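# Pack three boxes with parts, lids, inside taped bay

## Task

Fill three boxes so each holds exactly one ball bearing, one guide carriage and one round knob; cover each with a lid that sits flat and is not upside down; leave each box standing on the table, entirely within the taped bay.

## Robot and tools

Robot: two Kinova Gen3 arms, left_arm and right_arm, each with seven joints and a Robotiq 2F-85 two-finger gripper. Calibrated bases in the scene frame: left_arm at (-0.047, +0.301, 0) m, right_arm at (+0.036, -0.291, 0) m, both turned only slightly about z.

Frame: the scene frame has its origin at table-top height midway between the nominal bases; +z is up, +x points out over the table, and left_arm sits on the +y side (image left/right does not follow arm names). Reported end_effector_position (metres) and end_effector_quat_wxyz are in this frame and may be off by a few centimetres, more at full reach. The position is the point between the pads when closed; fingers point along the gripper's +z and open along its y.

Joint order, used in every row and every per-joint list: wrist pitch (joint_6), upper arm roll (joint_3), shoulder (joint_2), waist (joint_1), forearm roll (joint_5), elbow (joint_4), wrist roll (joint_7). Forearm roll and wrist roll have their signs flipped relative to the URDF, both in commands and in results; stated ranges use URDF signs. Ranges (rad): waist, upper arm roll, forearm roll, wrist roll -6.283 to 6.283; shoulder -2.250 to 2.250; elbow -2.580 to 2.580; wrist pitch -2.100 to 2.100.

A row is one flat list of 20 numbers, each in [-1, 1], covering both arms even if only one moves: left_arm's 7 joint values, then its gripper position, force_limit, speed; then the same 10 for right_arm. Joint values are offsets, not poses: they are measured from the arm's Joint targets as they stood when the action (or move) began, not from the previous row. Scale: 1.0 equals 0.9985 rad for waist, shoulder, upper arm roll and elbow, and 0.8765 rad for forearm roll, wrist pitch and wrist roll. Sending 0 for all seven re-commands the current targets. The gripper numbers are absolute settings, not offsets: position +1 is fully open (85 mm), about -0.8 brings the pads together, -1 closes until blocked; force_limit -1 to +1 (soft to hard); speed -1 to +1 (about 20 to 150 mm/s). To leave a gripper unchanged, repeat the last three numbers sent; 0 is a real command.

execute_actions(actions, cameras): actions is a list of actions; each action is a list of up to 15 rows, one per 1/30 s step, and the last row is held to fill 15 steps. An empty list only returns state and images. Actions that would push a joint more than 0.014 rad beyond its range are refused. cameras selects images: cam_high, cam_low, cam_work, cam_left_wrist, cam_right_wrist; omitted or ["all"] gives all, [] none.

move(target, speed, blend, blocking, cameras): target is one 20-number row or a list of up to 15 rows; joint values in every row are offsets from the same starting Joint targets. speed is rad/s for the joint with farthest to go, 0.01 to 2, default 0.5, one value or one per target. blend (rad) rounds corners between listed targets. blocking=false returns after about 0.5 s while the move continues. Joints move together, so the hand follows a curve, with no collision avoidance. Result adds a move: line (done, off_target, moving, held, fault; limits=held if steps were withheld).

wait(seconds 0 to 10) lets time pass holding commands. stop brakes a running move. zoom_image(camera, region [x0,y0,x1,y1] pixels, at most 504x504) magnifies the latest image of a camera. clear_fault(arm) clears a torque fault already reported. read_manual gives licence text only. finished_scene(scene) ends the current scene (1 or 2) irreversibly; calls after it act in the next scene.

Result lines: Joint positions, velocities (rad, rad/s), Joint targets (the base for your next offsets), Joint torques (with offsets and noise), Tool commands, position_measured (counts: 3 fully open, ~78 is 60 mm, ~130 is 40 mm, ~180 is 20 mm, ~230 pads touching), object_status (0 moving, 1 blocked while opening, 2 blocked while closing = grasped, 3 reached target or pads met), Flange force in the gripper's axes, Wrist depth as a 7x7 grid in mm, notes such as "joint sent to its limit", "joint command not followed" (clearance check between arms), MOTOR HOT, OVER-TEMPERATURE FAULT.

Gripping: send position -1 and keep it; confirm object_status 2. New force_limit or speed only applies after a position change of at least 0.01. For a gentler grip open first, then close slowly with low force_limit.

Motion limits: joint targets move at most about 1.39 rad/s (big joints) and 1.22 rad/s (wrist joints), and are kept near measured angles, so big moves take several actions. Wrist motors are weak (about 20 N m), so avoid heavy pushes or twisting loads.

Avoid: letting anything fall or be left off the table; dropping or releasing moving parts; fast impacts or pressing targets past contact (arms are stiff); squeezing parts hard while they still rest on a surface; arm-to-arm contact or closing one gripper on the other's fingers; torque faults (they stop the arm until clear_fault); overheating from long stretched holds. Thinking time lets the scene run. Smooth, efficient motion is preferred.

Each tool is called after "Request:" as name([rows], argument=value, ...), one row to a line, values as JSON.

## Session

Request:
execute_actions(actions=[])

Scene clock: 0.00 s.
left_arm: end_effector_position=(+0.4243, -0.1555, +0.3303) position_measured=3 object_status=3 end_effector_quat_wxyz=(+0.149, +0.953, -0.106, +0.242) | right_arm: end_effector_position=(+0.1802, -0.8833, +0.1546) position_measured=3 object_status=3 end_effector_quat_wxyz=(-0.068, +0.885, -0.350, +0.300)
Joint names: [wrist pitch, upper arm roll, shoulder, waist, forearm roll, elbow, wrist roll]
Joint positions: left_arm=[0.819 0.586 0.493 0.422 0.514 1.374 0.686] | right_arm=[1.162 0.324 0.821 1.373 0.969 1.356 0.197]
Joint velocities: within noise
Joint torques (N m): no reading
Flange force (N): no reading
Wrist depth (mm): cam_left_wrist=[577 597 622 650 681 714 749 / 549 569 591 617 643 671 703 / 523 542 567 591 615 639 671 / 501 524 544 567 589 611 639 / 483 503 523 540 558 582 610 / 465 484 500 517 536 556 580 / 448 463 479 495 512 530 552] | cam_right_wrist=[536 503 1606 1513 1417 1310 1255 / 501 468 451 1430 1342 1268 1187 / 466 436 407 1337 1270 1197 1139 / 436 410 387 368 1208 1150 1098 / 414 389 365 346 1149 1110 1059 / 394 370 350 331 316 1057 1020 / 373 355 335 318 303 299 978]
Joint targets: left_arm=[0.819 0.586 0.493 0.422 0.514 1.374 0.686] | right_arm=[1.162 0.324 0.821 1.373 0.969 1.356 0.197]
Tool commands: left_gripper/position=+1.0 left_gripper/force_limit=+1.0 left_gripper/speed=+1.0 right_gripper/position=+1.0 right_gripper/force_limit=+1.0 right_gripper/speed=+1.0

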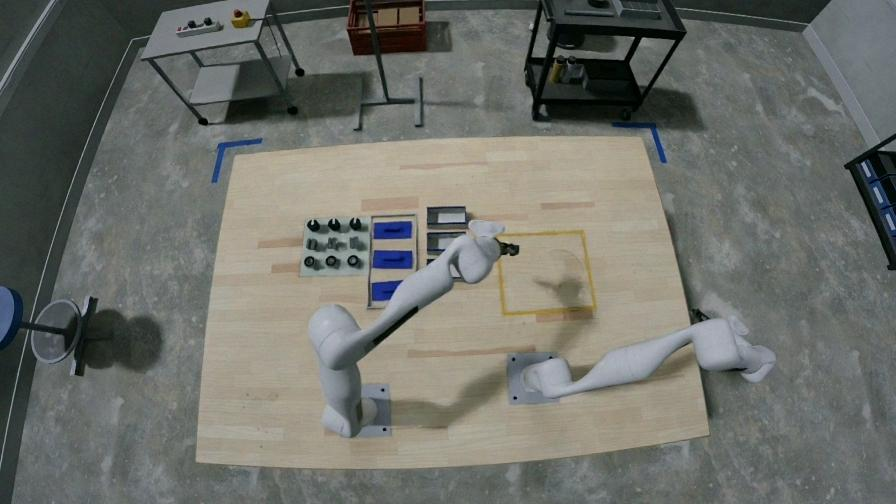

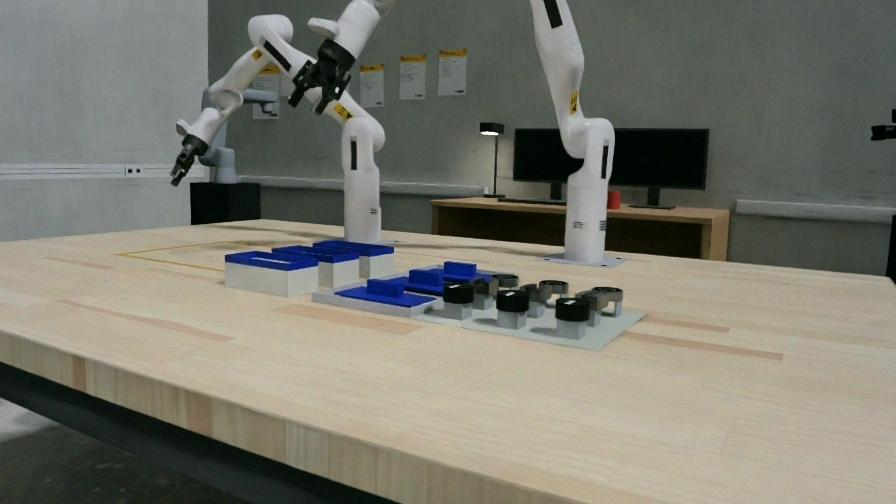

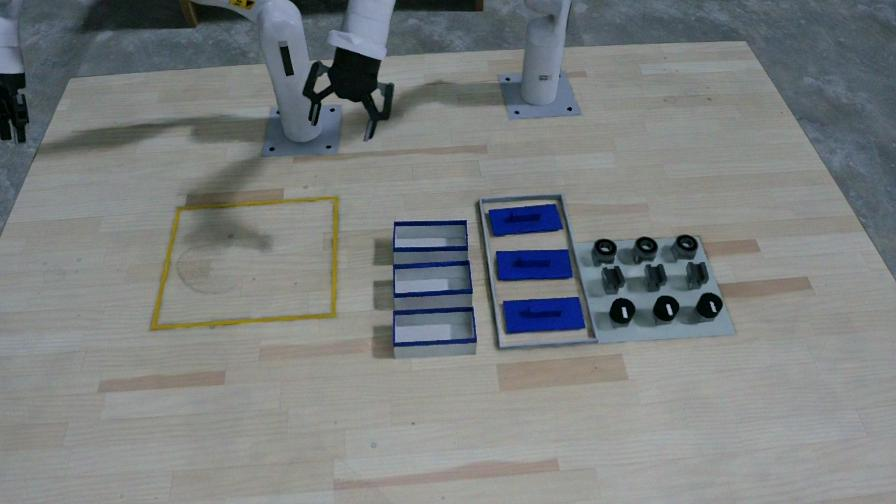

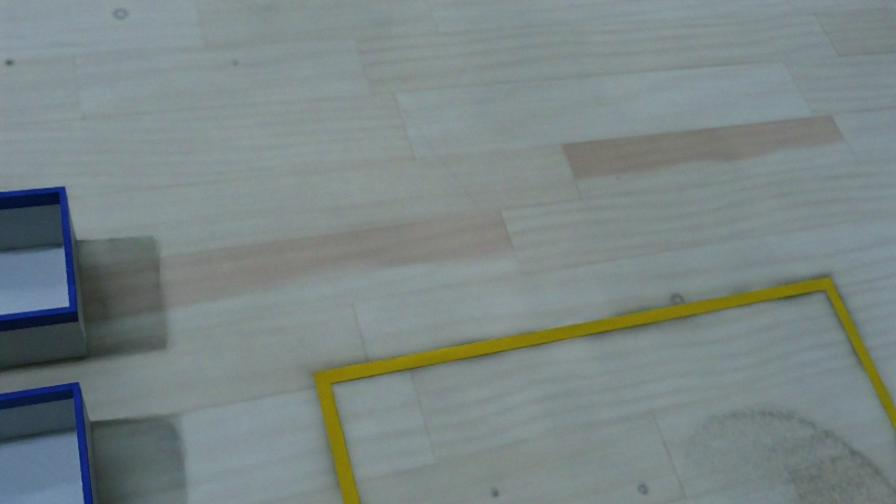

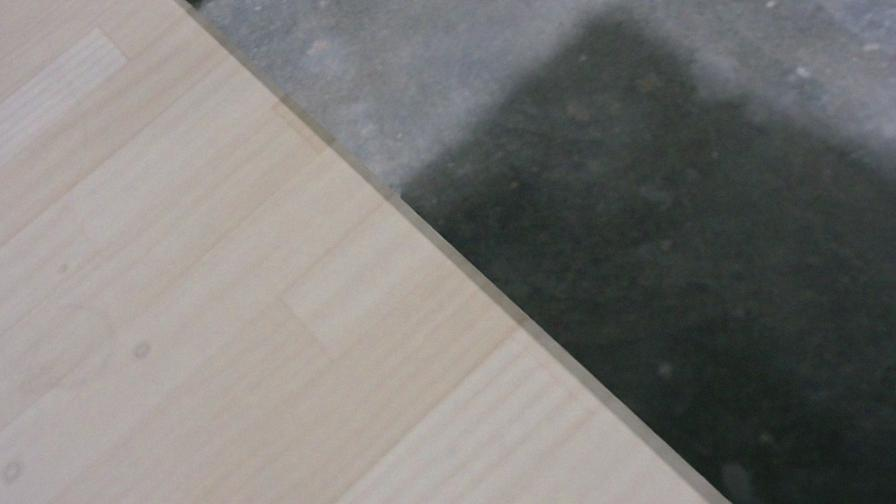

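Request:
zoom_image(camera="cam_work", region=[380, 180, 760, 370])

Request:
zoom_image(camera="cam_high", region=[290, 190, 620, 330])

Request:
zoom_image(camera="cam_low", region=[200, 220, 660, 360])

Scaled by 1.326.

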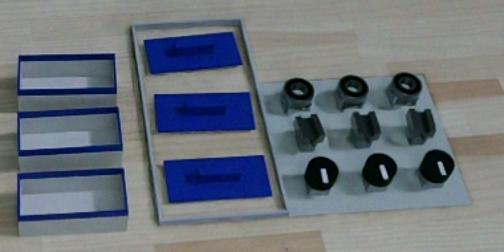

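Scaled by 1.527.

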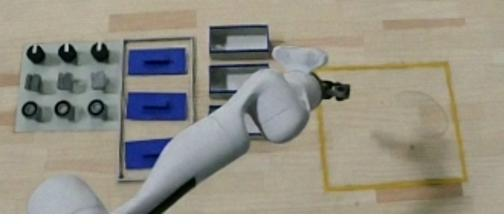

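Scaled by 1.096.

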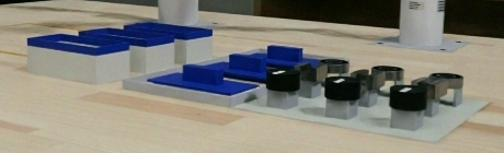

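Request:
zoom_image(camera="cam_work", region=[575, 225, 740, 345])

Request:
zoom_image(camera="cam_work", region=[380, 190, 600, 360])

Request:
zoom_image(camera="cam_low", region=[420, 250, 660, 350])

Request:
zoom_image(camera="cam_low", region=[210, 230, 450, 330])

Scaled by 3.055.

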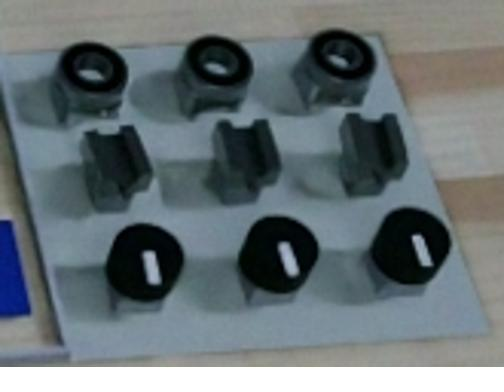

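Scaled by 2.291.

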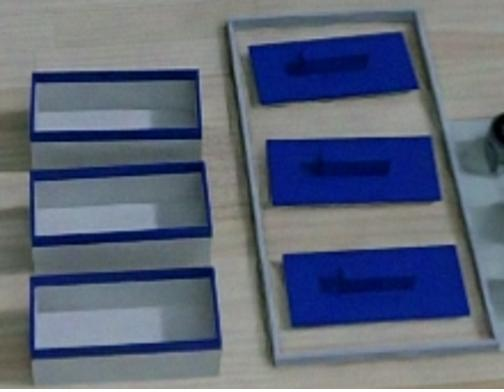

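Scaled by 2.100.

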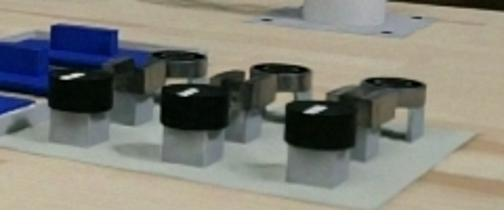

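Scaled by 2.100.

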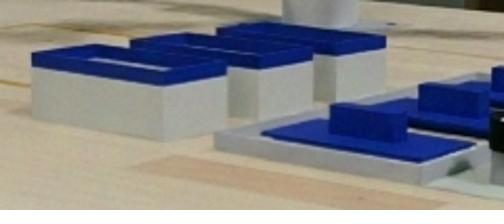

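Request:
move(target=[0.5481,-0.2934,0.1228,-0.3315,-0.2932,-0.3759,0.6526,1,1,1,0.2722,-0.1622,-0.0859,-0.9313,-0.5528,-0.2519,0.1402,1,1,1], speed=1.0, cameras=[])

Request:
move(target=[0.5481,-0.2934,0.1228,-0.3315,-0.2932,-0.3759,0.6526,1,1,1,0.2722,-0.1622,-0.0859,-0.9313,-0.5528,-0.2519,0.1402,1,1,1], speed=1.0)

Scene clock: 10.10 s.
left_arm: end_effector_position=(+0.5710, +0.1646, +0.3228) position_measured=3 object_status=3 end_effector_quat_wxyz=(-0.004, +0.991, -0.008, +0.132) | right_arm: end_effector_position=(+0.5644, -0.5214, +0.2274) position_measured=3 object_status=3 end_effector_quat_wxyz=(-0.142, +0.948, +0.259, +0.120)
Joint names: [wrist pitch, upper arm roll, shoulder, waist, forearm roll, elbow, wrist roll]
Joint positions: left_arm=[1.299 0.293 0.616 0.091 0.257 0.998 1.258] | right_arm=[1.401 0.163 0.735 0.444 0.485 1.105 0.32]
Joint velocities: within noise
Joint torques (N m): left_arm=[-1.06 1.64 -21.94 -1.14 0.41 -9.14 0.37] | right_arm=[0.39 0.03 -22.91 0.4 0.93 -7.86 0.53]
Flange force (N): left_arm=[6.0 4.3 -0.4] | right_arm=[1.6 4.5 0.3]
Wrist depth (mm): cam_left_wrist=[520 521 522 523 522 522 522 / 510 510 510 511 511 512 512 / 497 499 498 501 501 500 501 / 487 487 488 489 488 492 492 / 481 476 479 478 480 477 479 / 427 466 461 461 470 468 469 / 461 459 454 452 461 463 464] | cam_right_wrist=[484 471 459 444 429 416 402 / 471 458 446 430 416 404 393 / 458 445 432 418 404 393 382 / 444 431 418 407 395 384 374 / 431 418 407 397 385 375 365 / 418 408 396 387 376 366 358 / 410 397 385 376 366 357 347]
Joint targets: left_arm=[1.299 0.293 0.616 0.091 0.257 0.998 1.258] | right_arm=[1.401 0.163 0.735 0.443 0.485 1.105 0.320]
move: done
No camera images: "cameras" was empty.

Scene clock: 11.63 s.
left_arm: end_effector_position=(+0.5305, +0.4300, +0.3500) position_measured=3 object_status=3 end_effector_quat_wxyz=(+0.000, +1.000, +0.001, +0.000) | right_arm: end_effector_position=(+0.5596, -0.0701, +0.3301) position_measured=3 object_status=3 end_effector_quat_wxyz=(+0.000, +0.707, +0.707, +0.000)
Joint names: [wrist pitch, upper arm roll, shoulder, waist, forearm roll, elbow, wrist roll]
Joint positions: left_arm=[1.78 0.001 0.739 -0.24 0 0.623 1.83] | right_arm=[1.639 0.001 0.649 -0.486 0 0.853 0.443]
Joint velocities: within noise
Joint torques (N m): left_arm=[-0.37 0.38 -23.38 -1.09 0.14 -8.4 0.37] | right_arm=[0.16 -0.13 -22.04 0.44 -0.02 -8.44 0.49]
Flange force (N): left_arm=[9.0 0.7 -3.8] | right_arm=[1.9 5.3 -1.2]
Wrist depth (mm): cam_left_wrist=[493 495 494 493 494 496 495 / 493 494 494 493 495 493 493 / 494 493 493 492 493 491 484 / 492 493 494 492 493 493 483 / 493 492 457 457 492 493 494 / 493 492 494 492 491 494 484 / 493 492 491 492 491 480 482] | cam_right_wrist=[475 479 480 480 482 484 485 / 477 478 480 481 484 484 487 / 476 476 477 477 480 481 485 / 473 474 476 476 477 483 484 / 475 473 474 476 477 482 483 / 473 475 477 478 477 479 483 / 474 474 477 478 482 481 482]
Joint targets: left_arm=[1.780 0.001 0.739 -0.241 0.000 0.623 1.830] | right_arm=[1.639 0.001 0.649 -0.486 0.000 0.853 0.443]
move: done
camera_calibration:
cam_left_wrist: T_world_to_cam=[[-0.0206299, -0.999417, 0.0271945, 0.432138], [-0.999557, 0.0200339, -0.0220115, 0.59124], [0.0214539, -0.0276366, -0.999388, 0.495719], [0, 0, 0, 1]] pos_world=[0.589258, 0.433741, 0.496678]
cam_right_wrist: T_world_to_cam=[[0.999585, 0.00393326, 0.0285425, -0.572841], [0.00414091, -0.999965, -0.00721969, -0.0162864], [0.0285131, 0.00733489, -0.999567, 0.463464], [0, 0, 0, 1]] pos_world=[0.559455, -0.0174322, 0.479496]

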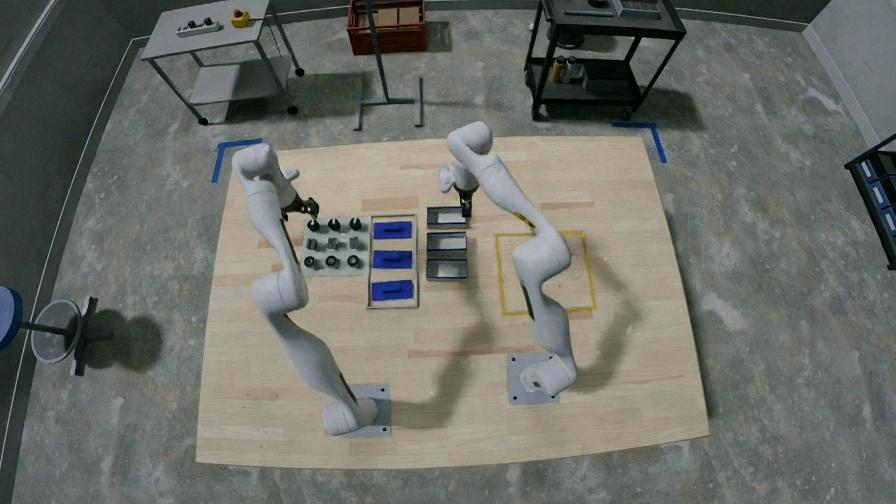

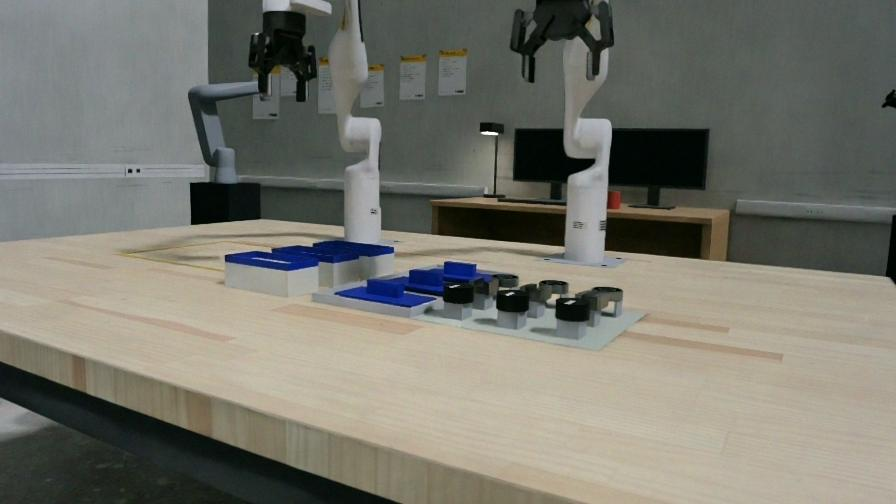

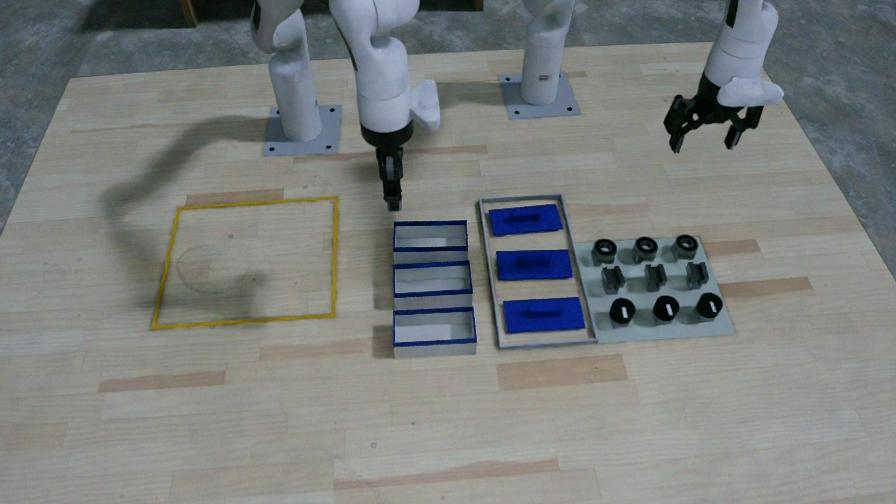

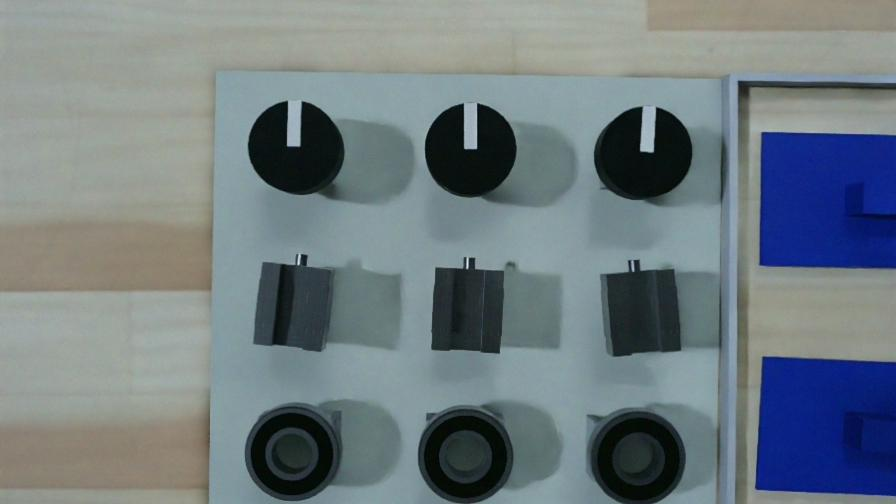

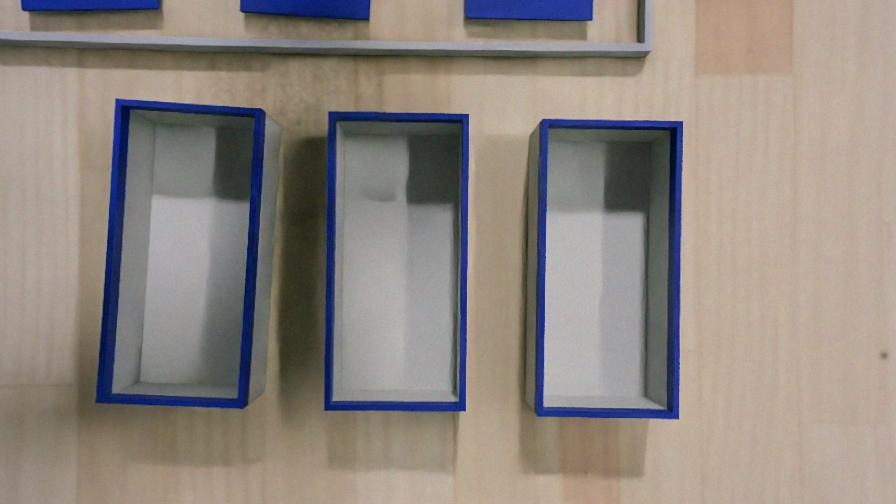

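Request:
zoom_image(camera="cam_right_wrist", region=[500, 100, 720, 260])

Request:
zoom_image(camera="cam_right_wrist", region=[80, 300, 300, 430])

Request:
zoom_image(camera="cam_low", region=[220, 235, 340, 305])

Request:
zoom_image(camera="cam_low", region=[430, 265, 640, 355])

Scaled by 2.291 from the camera's 896x504 image, which has a finer 1280x720 frame.

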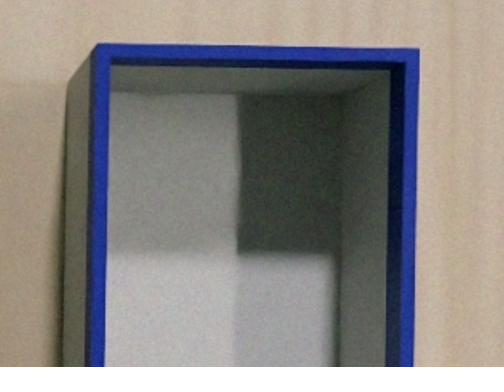

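Scaled by 2.291 from the camera's 896x504 image, which has a finer 1280x720 frame.

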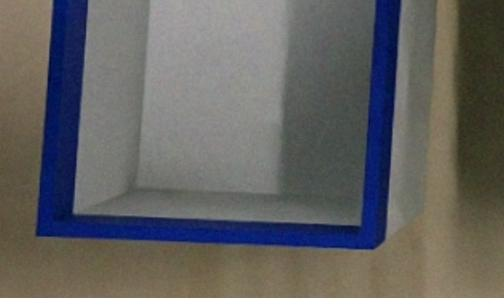

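Scaled by 4.200.

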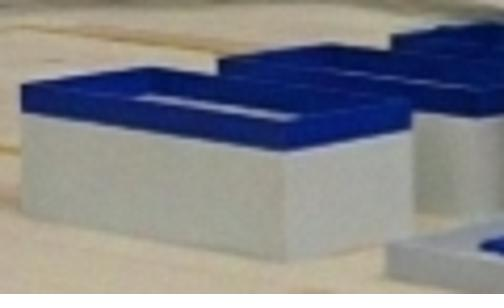

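Scaled by 2.400.

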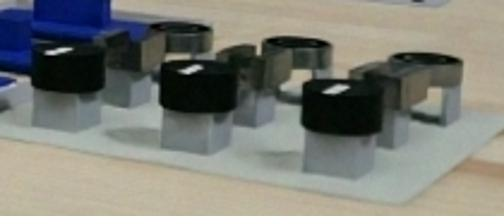

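Request:
move(target=[-0.3167,-0.001,-0.1417,0.3367,0,0.4193,1.0,1,1,1,-0.0866,-0.001,0.2888,0.0839,0,-0.2122,-0.0967,1,1,1], speed=0.8, cameras=[])

Request:
move(target=[0,0,0,0,0,0,0.4125,1,1,1,0,0,0,0,0,0,0,1,1,1], speed=0.8, cameras=["cam_left_wrist","cam_right_wrist"])

Scene clock: 27.47 s.
left_arm: end_effector_position=(+0.5003, +0.2358, +0.3002) position_measured=3 object_status=3 end_effector_quat_wxyz=(+0.000, +0.823, -0.569, +0.000) | right_arm: end_effector_position=(+0.6559, -0.0842, +0.2199) position_measured=3 object_status=3 end_effector_quat_wxyz=(-0.001, +0.706, +0.708, +0.000)
Joint names: [wrist pitch, upper arm roll, shoulder, waist, forearm roll, elbow, wrist roll]
Joint positions: left_arm=[1.502 -0.001 0.597 0.096 0 1.042 2.706] | right_arm=[1.563 0 0.938 -0.403 0 0.641 0.358]
Joint velocities: within noise
Joint torques (N m): left_arm=[-0.29 0.42 -21.19 -0.96 0.15 -8.35 0.38] | right_arm=[0.16 -0.07 -26.17 0.46 -0.01 -8.31 0.55]
Flange force (N): left_arm=[5.1 -4.4 -2.0] | right_arm=[2.6 8.6 -1.2]
Wrist depth (mm): cam_left_wrist=[437 440 442 443 443 443 447 / 439 430 430 443 444 446 449 / 439 429 441 432 444 447 448 / 438 429 442 432 445 436 447 / 438 429 442 432 446 435 450 / 438 441 442 434 445 434 450 / 392 439 442 442 444 437 449] | cam_right_wrist=[366 358 368 349 369 368 369 / 365 365 369 365 368 368 368 / 365 366 368 365 369 368 368 / 365 364 367 365 368 368 367 / 365 364 367 364 368 367 368 / 364 364 367 335 367 367 367 / 368 368 367 367 368 367 368]
Joint targets: left_arm=[1.502 0.000 0.597 0.096 0.000 1.042 2.706] | right_arm=[1.563 0.000 0.938 -0.403 0.000 0.641 0.358]
move: done
No camera images: "cameras" was empty.

Scene clock: 28.37 s.
left_arm: end_effector_position=(+0.5003, +0.2358, +0.3002) position_measured=3 object_status=3 end_effector_quat_wxyz=(+0.000, +0.707, -0.707, +0.000) | right_arm: end_effector_position=(+0.6559, -0.0842, +0.2198) position_measured=3 object_status=3 end_effector_quat_wxyz=(-0.001, +0.707, +0.708, +0.000)
Joint names: [wrist pitch, upper arm roll, shoulder, waist, forearm roll, elbow, wrist roll]
Joint positions: left_arm=[1.502 0 0.597 0.096 0 1.042 3.068] | right_arm=[1.563 0 0.938 -0.403 0 0.641 0.358]
Joint velocities: within noise
Joint torques (N m): left_arm=[-0.25 0.37 -21.16 -1.1 0.14 -8.46 0.37] | right_arm=[0.2 -0.07 -26.17 0.5 -0.01 -8.29 0.51]
Flange force (N): left_arm=[3.3 -5.2 -1.6] | right_arm=[2.7 8.6 -1.2]
Wrist depth (mm): cam_left_wrist=[438 441 441 444 446 447 449 / 438 439 442 443 444 446 449 / 437 430 441 433 445 436 450 / 437 430 441 433 445 436 449 / 437 430 442 433 445 436 450 / 436 430 441 433 445 437 449 / 438 439 441 442 446 446 450] | cam_right_wrist=[365 358 368 349 369 369 369 / 365 365 369 365 368 368 369 / 366 365 368 365 368 368 368 / 364 364 368 365 368 367 368 / 364 365 366 365 366 368 368 / 365 364 367 334 367 367 368 / 367 367 367 368 368 367 368]
Joint targets: left_arm=[1.502 0.000 0.597 0.096 0.000 1.042 3.068] | right_arm=[1.563 0.000 0.938 -0.403 0.000 0.641 0.358]
move: done
camera_calibration:
cam_left_wrist: T_world_to_cam=[[-0.999386, 0.0233937, 0.0260963, 0.487635], [0.022848, 0.999518, -0.0210171, -0.178873], [-0.0265754, -0.020408, -0.999438, 0.463524], [0, 0, 0, 1]] pos_world=[0.50374, 0.176839, 0.446779]
cam_right_wrist: T_world_to_cam=[[0.999598, 0.00571954, 0.0277537, -0.665667], [0.00593816, -0.999952, -0.00780121, -0.0325435], [0.0277078, 0.00796288, -0.999584, 0.351219], [0, 0, 0, 1]] pos_world=[0.655861, -0.0315314, 0.369294]
Images, in order (width x height): cam_left_wrist 896x504, cam_right_wrist 896x504.

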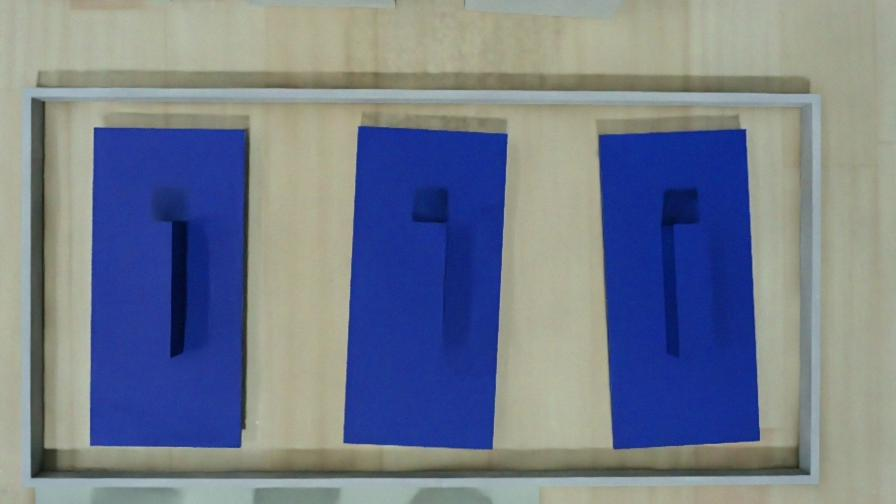

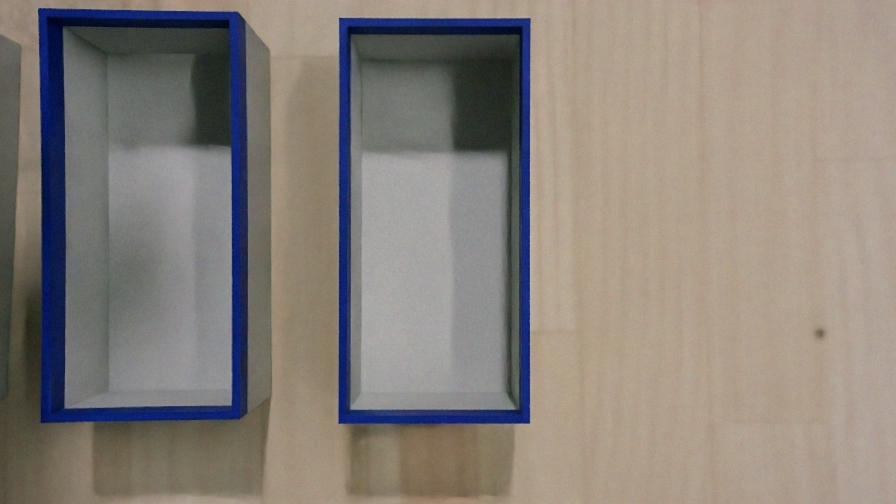

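Request:
move(target=[-0.0707,0,-0.0891,0.0746,0,0.1518,-1.0,1,1,1,-0.0803,0,-0.0673,-0.0861,0,0.1374,1.0,1,1,1], speed=1.0, cameras=[])

Request:
move(target=[0,0,0,0,0,0,-0.8776,1,1,1,0,0,0,0,0,0,0.8914,1,1,1], speed=1.0, cameras=["cam_left_wrist","cam_right_wrist"])

Scene clock: 34.33 s.
left_arm: end_effector_position=(+0.4603, +0.2003, +0.3003) position_measured=3 object_status=3 end_effector_quat_wxyz=(+0.000, +0.927, -0.375, +0.000) | right_arm: end_effector_position=(+0.6194, -0.0396, +0.2201) position_measured=3 object_status=3 end_effector_quat_wxyz=(+0.000, +0.925, +0.381, +0.000)
Joint names: [wrist pitch, upper arm roll, shoulder, waist, forearm roll, elbow, wrist roll]
Joint positions: left_arm=[1.44 0 0.508 0.17 0 1.193 2.191] | right_arm=[1.493 0 0.87 -0.489 0 0.779 1.235]
Joint velocities: within noise
Joint torques (N m): left_arm=[-0.34 0.29 -19.64 -1.09 0.14 -8.42 0.33] | right_arm=[0.14 -0.07 -25.28 0.48 -0.05 -8.31 0.51]
Flange force (N): left_arm=[5.9 -0.6 -1.5] | right_arm=[6.8 2.8 -0.7]
Wrist depth (mm): cam_left_wrist=[437 430 431 442 440 443 442 / 440 423 441 443 443 441 442 / 429 430 441 432 444 431 446 / 440 441 443 432 445 445 446 / 440 441 431 433 444 446 447 / 440 441 432 445 434 435 447 / 442 441 443 444 432 446 448] | cam_right_wrist=[356 356 366 367 367 367 367 / 355 359 367 367 368 368 367 / 367 367 365 365 368 367 368 / 368 367 364 364 367 368 368 / 367 353 367 365 365 368 367 / 364 364 363 365 365 368 368 / 340 365 364 367 364 368 369]
Joint targets: left_arm=[1.440 0.000 0.508 0.170 0.000 1.193 2.191] | right_arm=[1.493 0.000 0.870 -0.489 0.000 0.779 1.235]
move: done
No camera images: "cameras" was empty.

Scene clock: 35.60 s.
left_arm: end_effector_position=(+0.4603, +0.2003, +0.3003) position_measured=3 object_status=3 end_effector_quat_wxyz=(+0.000, +1.000, +0.000, +0.000) | right_arm: end_effector_position=(+0.6193, -0.0396, +0.2201) position_measured=3 object_status=3 end_effector_quat_wxyz=(+0.000, +1.000, +0.000, +0.000)
Joint names: [wrist pitch, upper arm roll, shoulder, waist, forearm roll, elbow, wrist roll]
Joint positions: left_arm=[1.44 0 0.508 0.17 0 1.193 1.422] | right_arm=[1.493 0 0.87 -0.489 0 0.779 2.016]
Joint velocities: within noise
Joint torques (N m): left_arm=[-0.37 0.32 -19.68 -1.16 0.2 -8.41 0.36] | right_arm=[0.17 -0.04 -25.29 0.46 -0.11 -8.35 0.49]
Flange force (N): left_arm=[4.7 3.9 -1.6] | right_arm=[6.5 -2.6 -0.5]
Wrist depth (mm): cam_left_wrist=[441 441 431 431 432 444 443 / 443 442 443 443 442 442 440 / 440 443 442 444 443 443 439 / 442 442 432 432 432 446 443 / 443 443 433 432 433 444 443 / 444 444 445 445 444 444 442 / 445 445 445 433 434 444 442] | cam_right_wrist=[365 366 366 366 367 367 369 / 365 366 367 367 368 368 369 / 365 367 367 367 367 368 369 / 365 363 363 365 364 369 369 / 366 364 365 364 364 369 370 / 354 364 363 341 369 368 370 / 366 367 367 352 368 369 369]
Joint targets: left_arm=[1.440 0.000 0.508 0.170 0.000 1.193 1.422] | right_arm=[1.493 0.000 0.870 -0.489 0.000 0.779 2.016]
move: done
camera_calibration:
cam_left_wrist: T_world_to_cam=[[-0.022821, -0.999378, 0.0268816, 0.203545], [-0.999514, 0.0222369, -0.0218287, 0.524133], [0.0212174, -0.0273667, -0.9994, 0.441274], [0, 0, 0, 1]] pos_world=[0.519161, 0.20384, 0.446979]
cam_right_wrist: T_world_to_cam=[[0.00464927, -0.999585, 0.0284427, -0.0530757], [-0.999966, -0.00483916, -0.00661112, 0.674398], [0.00674602, -0.028411, -0.999574, 0.363685], [0, 0, 0, 1]] pos_world=[0.672169, -0.0394575, 0.369498]
Images, in order (width x height): cam_left_wrist 896x504, cam_right_wrist 896x504.

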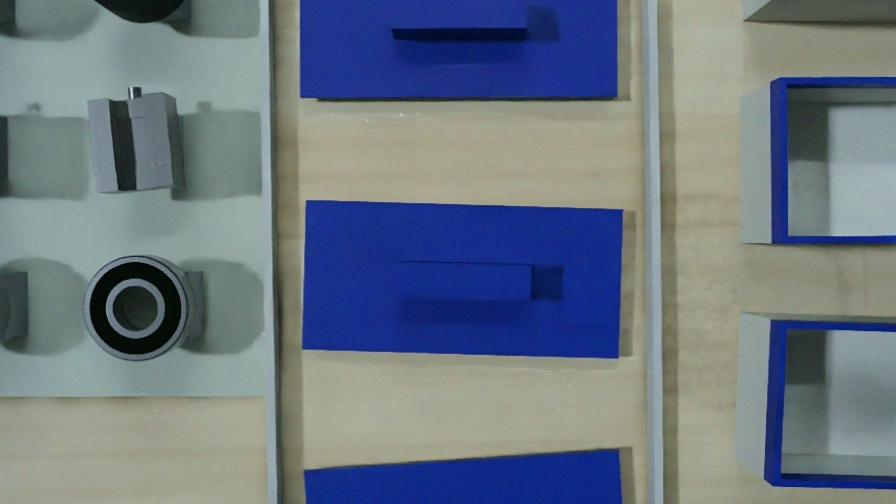

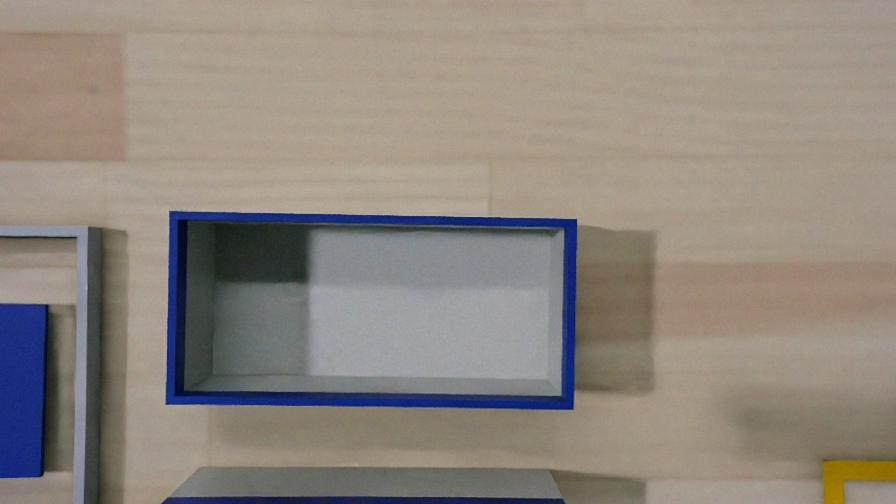

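Request:
zoom_image(camera="cam_low", region=[305, 255, 445, 325])

Request:
zoom_image(camera="cam_left_wrist", region=[280, 180, 660, 380])

Request:
zoom_image(camera="cam_left_wrist", region=[40, 60, 240, 380])

This scene's latest camera images include none from cam_low. They are from: cam_left_wrist, cam_right_wrist. cam_low's image comes with the result of a call that names it in "cameras".

Scaled by 1.326 from the camera's 896x504 image, which has a finer 1280x720 frame.

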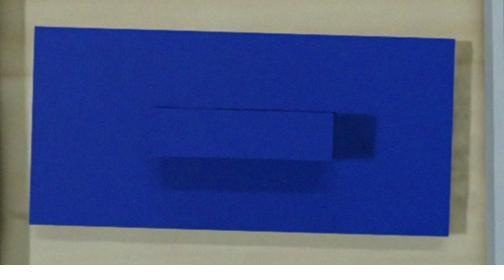

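Scaled by 1.575 from the camera's 896x504 image, which has a finer 1280x720 frame.

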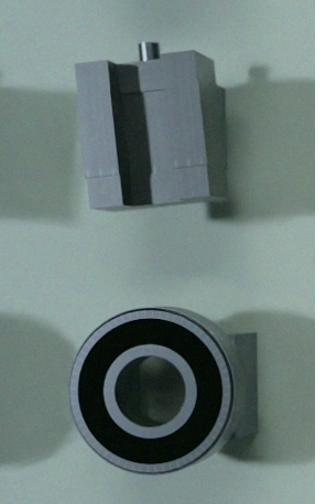

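Request:
move(target=[-0.3983,0,0.1156,-0.2605,0,0.2347,0.2977,1,1,1,-0.1232,0,0.1937,-0.0112,0,-0.0859,-1.0,1,1,1], speed=1.0, cameras=[])

Request:
move(target=[0,0,0,0,0,0,0,1,1,1,0,0,0,0,0,0,-0.7666,1,1,1], speed=1.0)

Scene clock: 41.73 s.
left_arm: end_effector_position=(+0.4771, +0.3350, +0.1699) position_measured=3 object_status=3 end_effector_quat_wxyz=(+0.000, +1.000, +0.000, +0.000) | right_arm: end_effector_position=(+0.6540, -0.0147, +0.1197) position_measured=3 object_status=3 end_effector_quat_wxyz=(+0.000, +0.903, +0.430, +0.000)
Joint names: [wrist pitch, upper arm roll, shoulder, waist, forearm roll, elbow, wrist roll]
Joint positions: left_arm=[1.091 -0.001 0.623 -0.09 0 1.427 1.683] | right_arm=[1.385 0 1.064 -0.5 0 0.693 1.139]
Joint velocities: within noise
Joint torques (N m): left_arm=[-0.31 0.12 -20.61 -1.16 0.17 -7.45 0.37] | right_arm=[0.08 -0.03 -27.5 0.46 -0.02 -8.2 0.54]
Flange force (N): left_arm=[4.9 2.7 -0.1] | right_arm=[7.9 4.2 0.2]
Wrist depth (mm): cam_left_wrist=[311 311 311 311 311 302 302 / 311 276 311 275 311 313 313 / 311 275 311 276 313 313 314 / 312 312 312 312 312 302 303 / 311 278 312 275 313 303 294 / 312 274 313 275 313 303 304 / 313 313 313 313 314 315 315] | cam_right_wrist=[255 266 266 266 266 266 267 / 255 266 266 267 266 267 267 / 266 266 267 267 266 267 267 / 267 266 263 266 266 266 266 / 266 263 263 263 266 266 267 / 266 230 263 264 267 267 267 / 229 267 263 263 264 267 267]
Joint targets: left_arm=[1.091 0.000 0.623 -0.090 0.000 1.427 1.683] | right_arm=[1.385 0.000 1.064 -0.500 0.000 0.693 1.139]
move: done
No camera images: "cameras" was empty.

Scene clock: 42.90 s.
left_arm: end_effector_position=(+0.4771, +0.3350, +0.1699) position_measured=3 object_status=3 end_effector_quat_wxyz=(+0.000, +1.000, +0.000, +0.000) | right_arm: end_effector_position=(+0.6540, -0.0147, +0.1197) position_measured=3 object_status=3 end_effector_quat_wxyz=(+0.000, +0.711, +0.703, +0.000)
Joint names: [wrist pitch, upper arm roll, shoulder, waist, forearm roll, elbow, wrist roll]
Joint positions: left_arm=[1.091 0 0.623 -0.09 0 1.427 1.683] | right_arm=[1.385 0 1.064 -0.5 0 0.693 0.467]
Joint velocities: within noise
Joint torques (N m): left_arm=[-0.32 0.37 -20.7 -1.09 0.19 -7.44 0.35] | right_arm=[0.2 -0.03 -27.44 0.5 -0.01 -8.15 0.5]
Flange force (N): left_arm=[5.1 2.5 -0.1] | right_arm=[3.5 7.8 0.4]
Wrist depth (mm): cam_left_wrist=[310 311 311 311 311 301 302 / 310 276 311 276 312 313 313 / 311 276 312 276 312 312 313 / 312 312 312 312 312 302 303 / 311 278 313 275 313 303 294 / 312 275 313 275 313 303 303 / 313 313 313 314 313 315 315] | cam_right_wrist=[268 268 267 268 267 267 267 / 267 267 267 267 267 267 268 / 267 267 267 267 267 268 267 / 264 267 264 264 264 267 267 / 264 267 263 264 264 266 267 / 263 267 263 264 264 267 267 / 263 267 264 263 263 267 267]
Joint targets: left_arm=[1.091 0.000 0.623 -0.090 0.000 1.427 1.683] | right_arm=[1.385 0.000 1.064 -0.500 0.000 0.693 0.467]
move: done
camera_calibration:
cam_left_wrist: T_world_to_cam=[[-0.023701, -0.99936, 0.0267913, 0.342544], [-0.999509, 0.0231379, -0.0211362, 0.534557], [0.0205028, -0.0272791, -0.999418, 0.31464], [0, 0, 0, 1]] pos_world=[0.535962, 0.338539, 0.316578]
cam_right_wrist: T_world_to_cam=[[0.999574, -0.00668868, 0.0283931, -0.661632], [-0.00646235, -0.999947, -0.0080558, 0.044356], [0.0284455, 0.00786889, -0.999564, 0.250059], [0, 0, 0, 1]] pos_world=[0.654524, 0.0379605, 0.269094]

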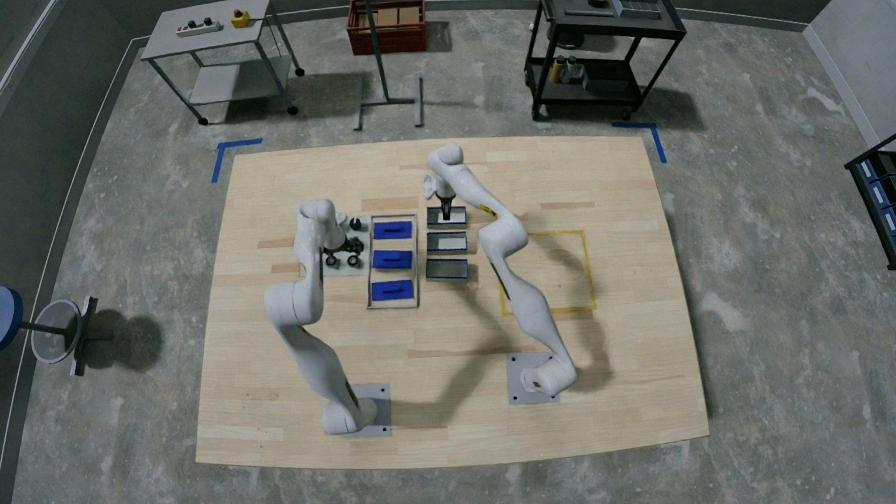

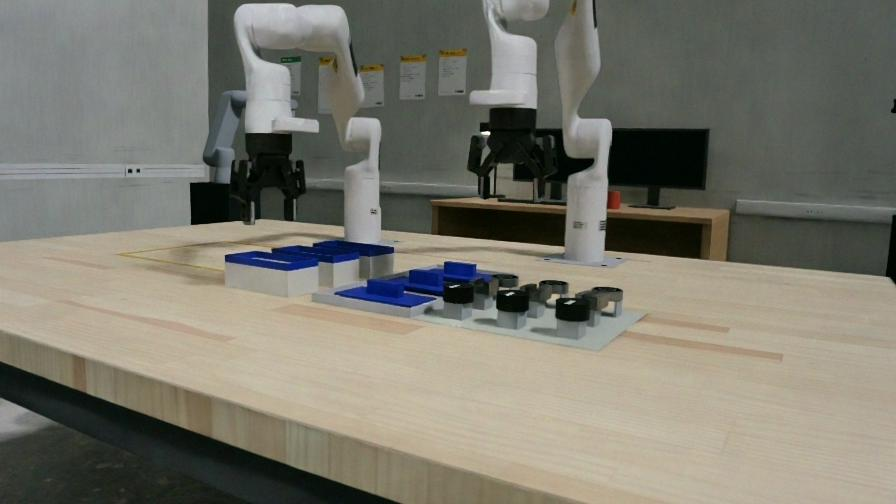

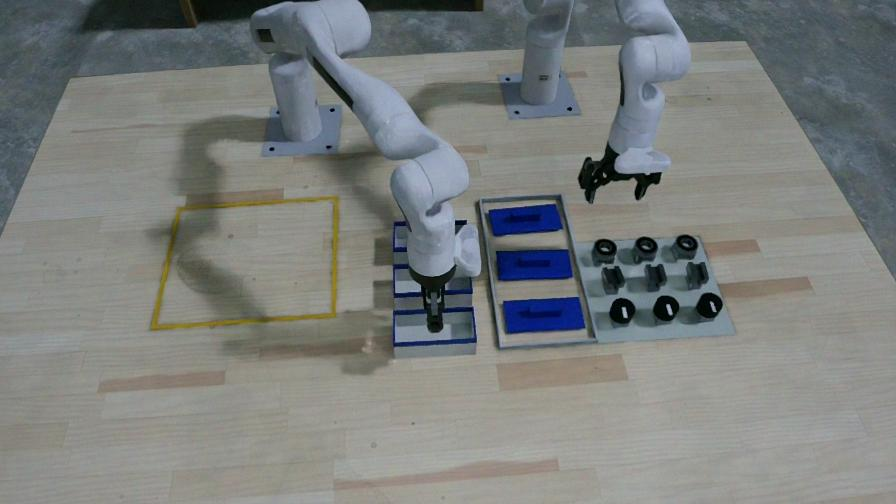

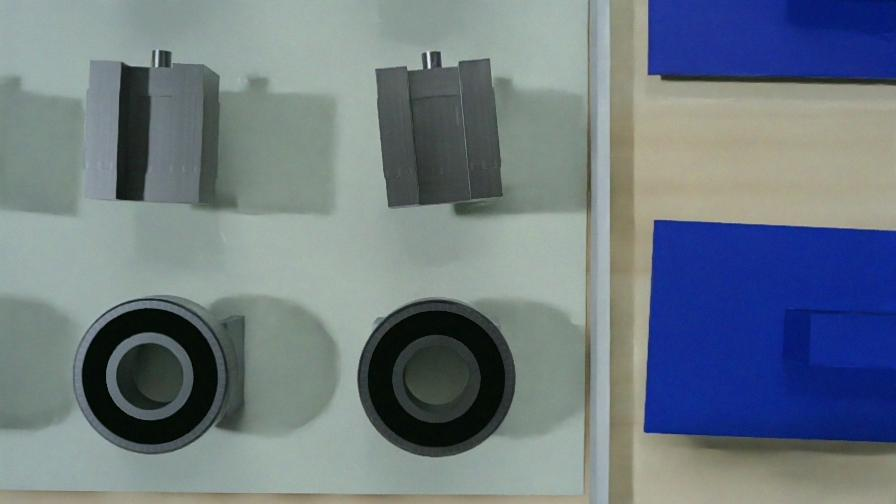

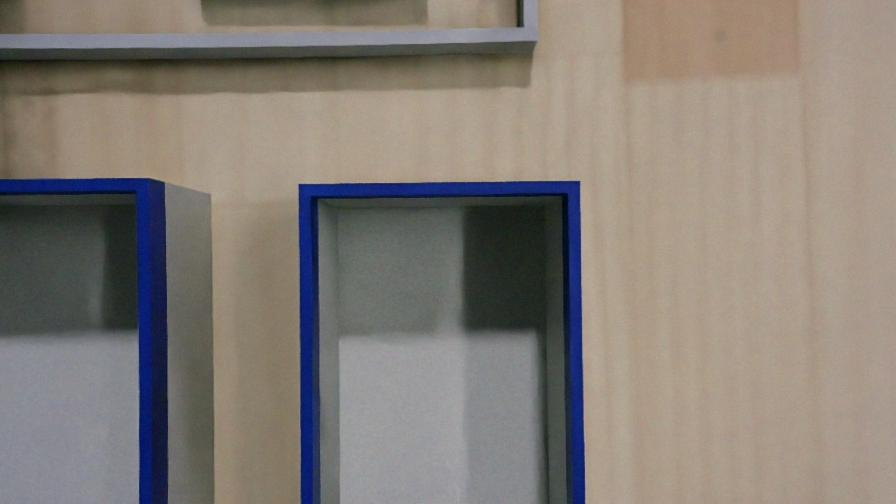

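Request:
move([
  [-0.0930,0,0.1058,-0.0048,0,-0.0235,0.0052,1,1,1,-0.2282,0,0.0943,0,0,0.1055,0,1,1,1],
  [-0.0930,0,0.1058,-0.0048,0,-0.0235,0.0052,1,1,1,-0.2282,0,0.0943,0,0,0.1055,0,-1,-0.8,-1],
], speed=0.3, cameras=["cam_low","cam_work","cam_left_wrist"])

Scene clock: 47.07 s.
left_arm: end_effector_position=(+0.4983, +0.3400, +0.1197) position_measured=3 object_status=3 end_effector_quat_wxyz=(+0.000, +1.000, +0.000, +0.000) | right_arm: end_effector_position=(+0.6541, -0.0146, +0.0241) position_measured=50 object_status=0 end_effector_quat_wxyz=(+0.000, +0.711, +0.703, +0.000)
Joint names: [wrist pitch, upper arm roll, shoulder, waist, forearm roll, elbow, wrist roll]
Joint positions: left_arm=[1.009 0 0.729 -0.095 0 1.404 1.688] | right_arm=[1.185 0 1.158 -0.5 0 0.798 0.467]
Joint velocities: within noise
Joint torques (N m): left_arm=[-0.32 0.4 -21.94 -1.05 0.15 -7 0.35] | right_arm=[0.22 -0.13 -24.73 0.46 0.05 -6.43 0.53]
Flange force (N): left_arm=[5.4 2.3 0.2] | right_arm=[2.6 6.1 -2.7]
Wrist depth (mm): cam_left_wrist=[260 260 261 261 261 251 251 / 260 261 261 261 261 262 263 / 225 261 261 226 262 263 263 / 225 261 262 218 262 263 263 / 261 261 262 262 262 252 252 / 262 262 262 262 263 253 253 / 224 224 262 224 260 253 253] | cam_right_wrist=[- - - - - - - / - - - - - - - / - - - - - - - / - - - - - - - / - - - - - - - / - - - - - - - / - - - - - - -]
Joint targets: left_arm=[1.009 0.000 0.729 -0.095 0.000 1.404 1.688] | right_arm=[1.185 0.000 1.158 -0.500 0.000 0.798 0.467]
move: done
camera_calibration:
cam_left_wrist: T_world_to_cam=[[-0.023483, -0.999362, 0.0269092, 0.349243], [-0.999528, 0.0229366, -0.0204367, 0.55466], [0.0198065, -0.0273764, -0.999429, 0.264491], [0, 0, 0, 1]] pos_world=[0.557361, 0.343539, 0.266278]
Images, in order (width x height): cam_low 896x504, cam_work 896x504, cam_left_wrist 896x504.

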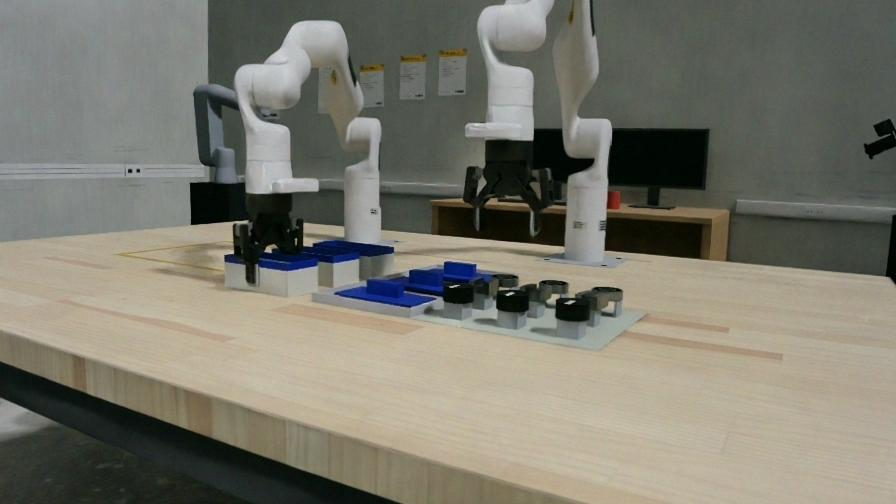

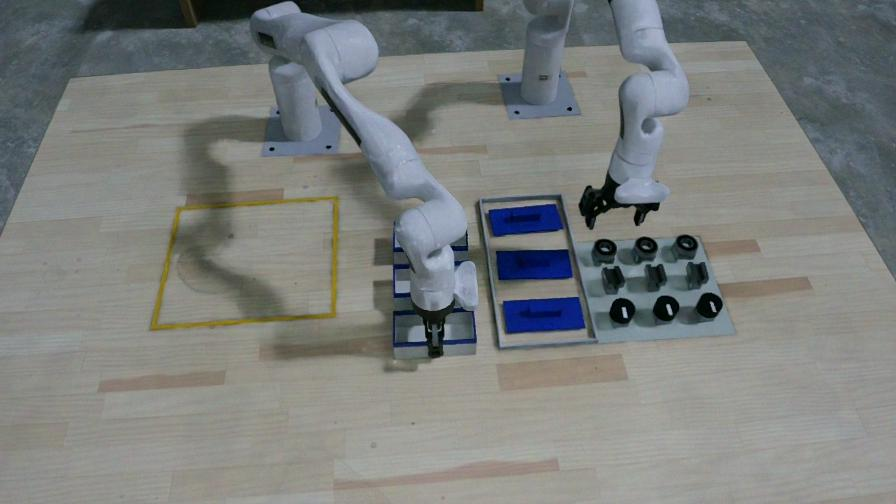

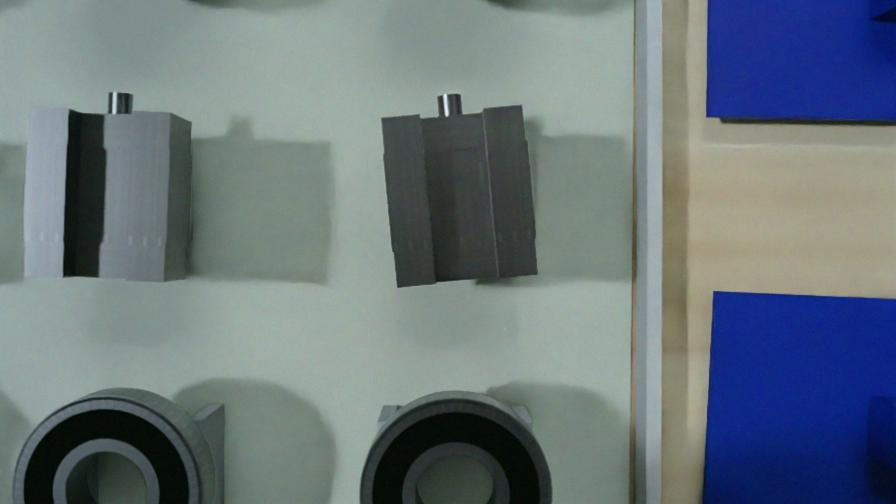

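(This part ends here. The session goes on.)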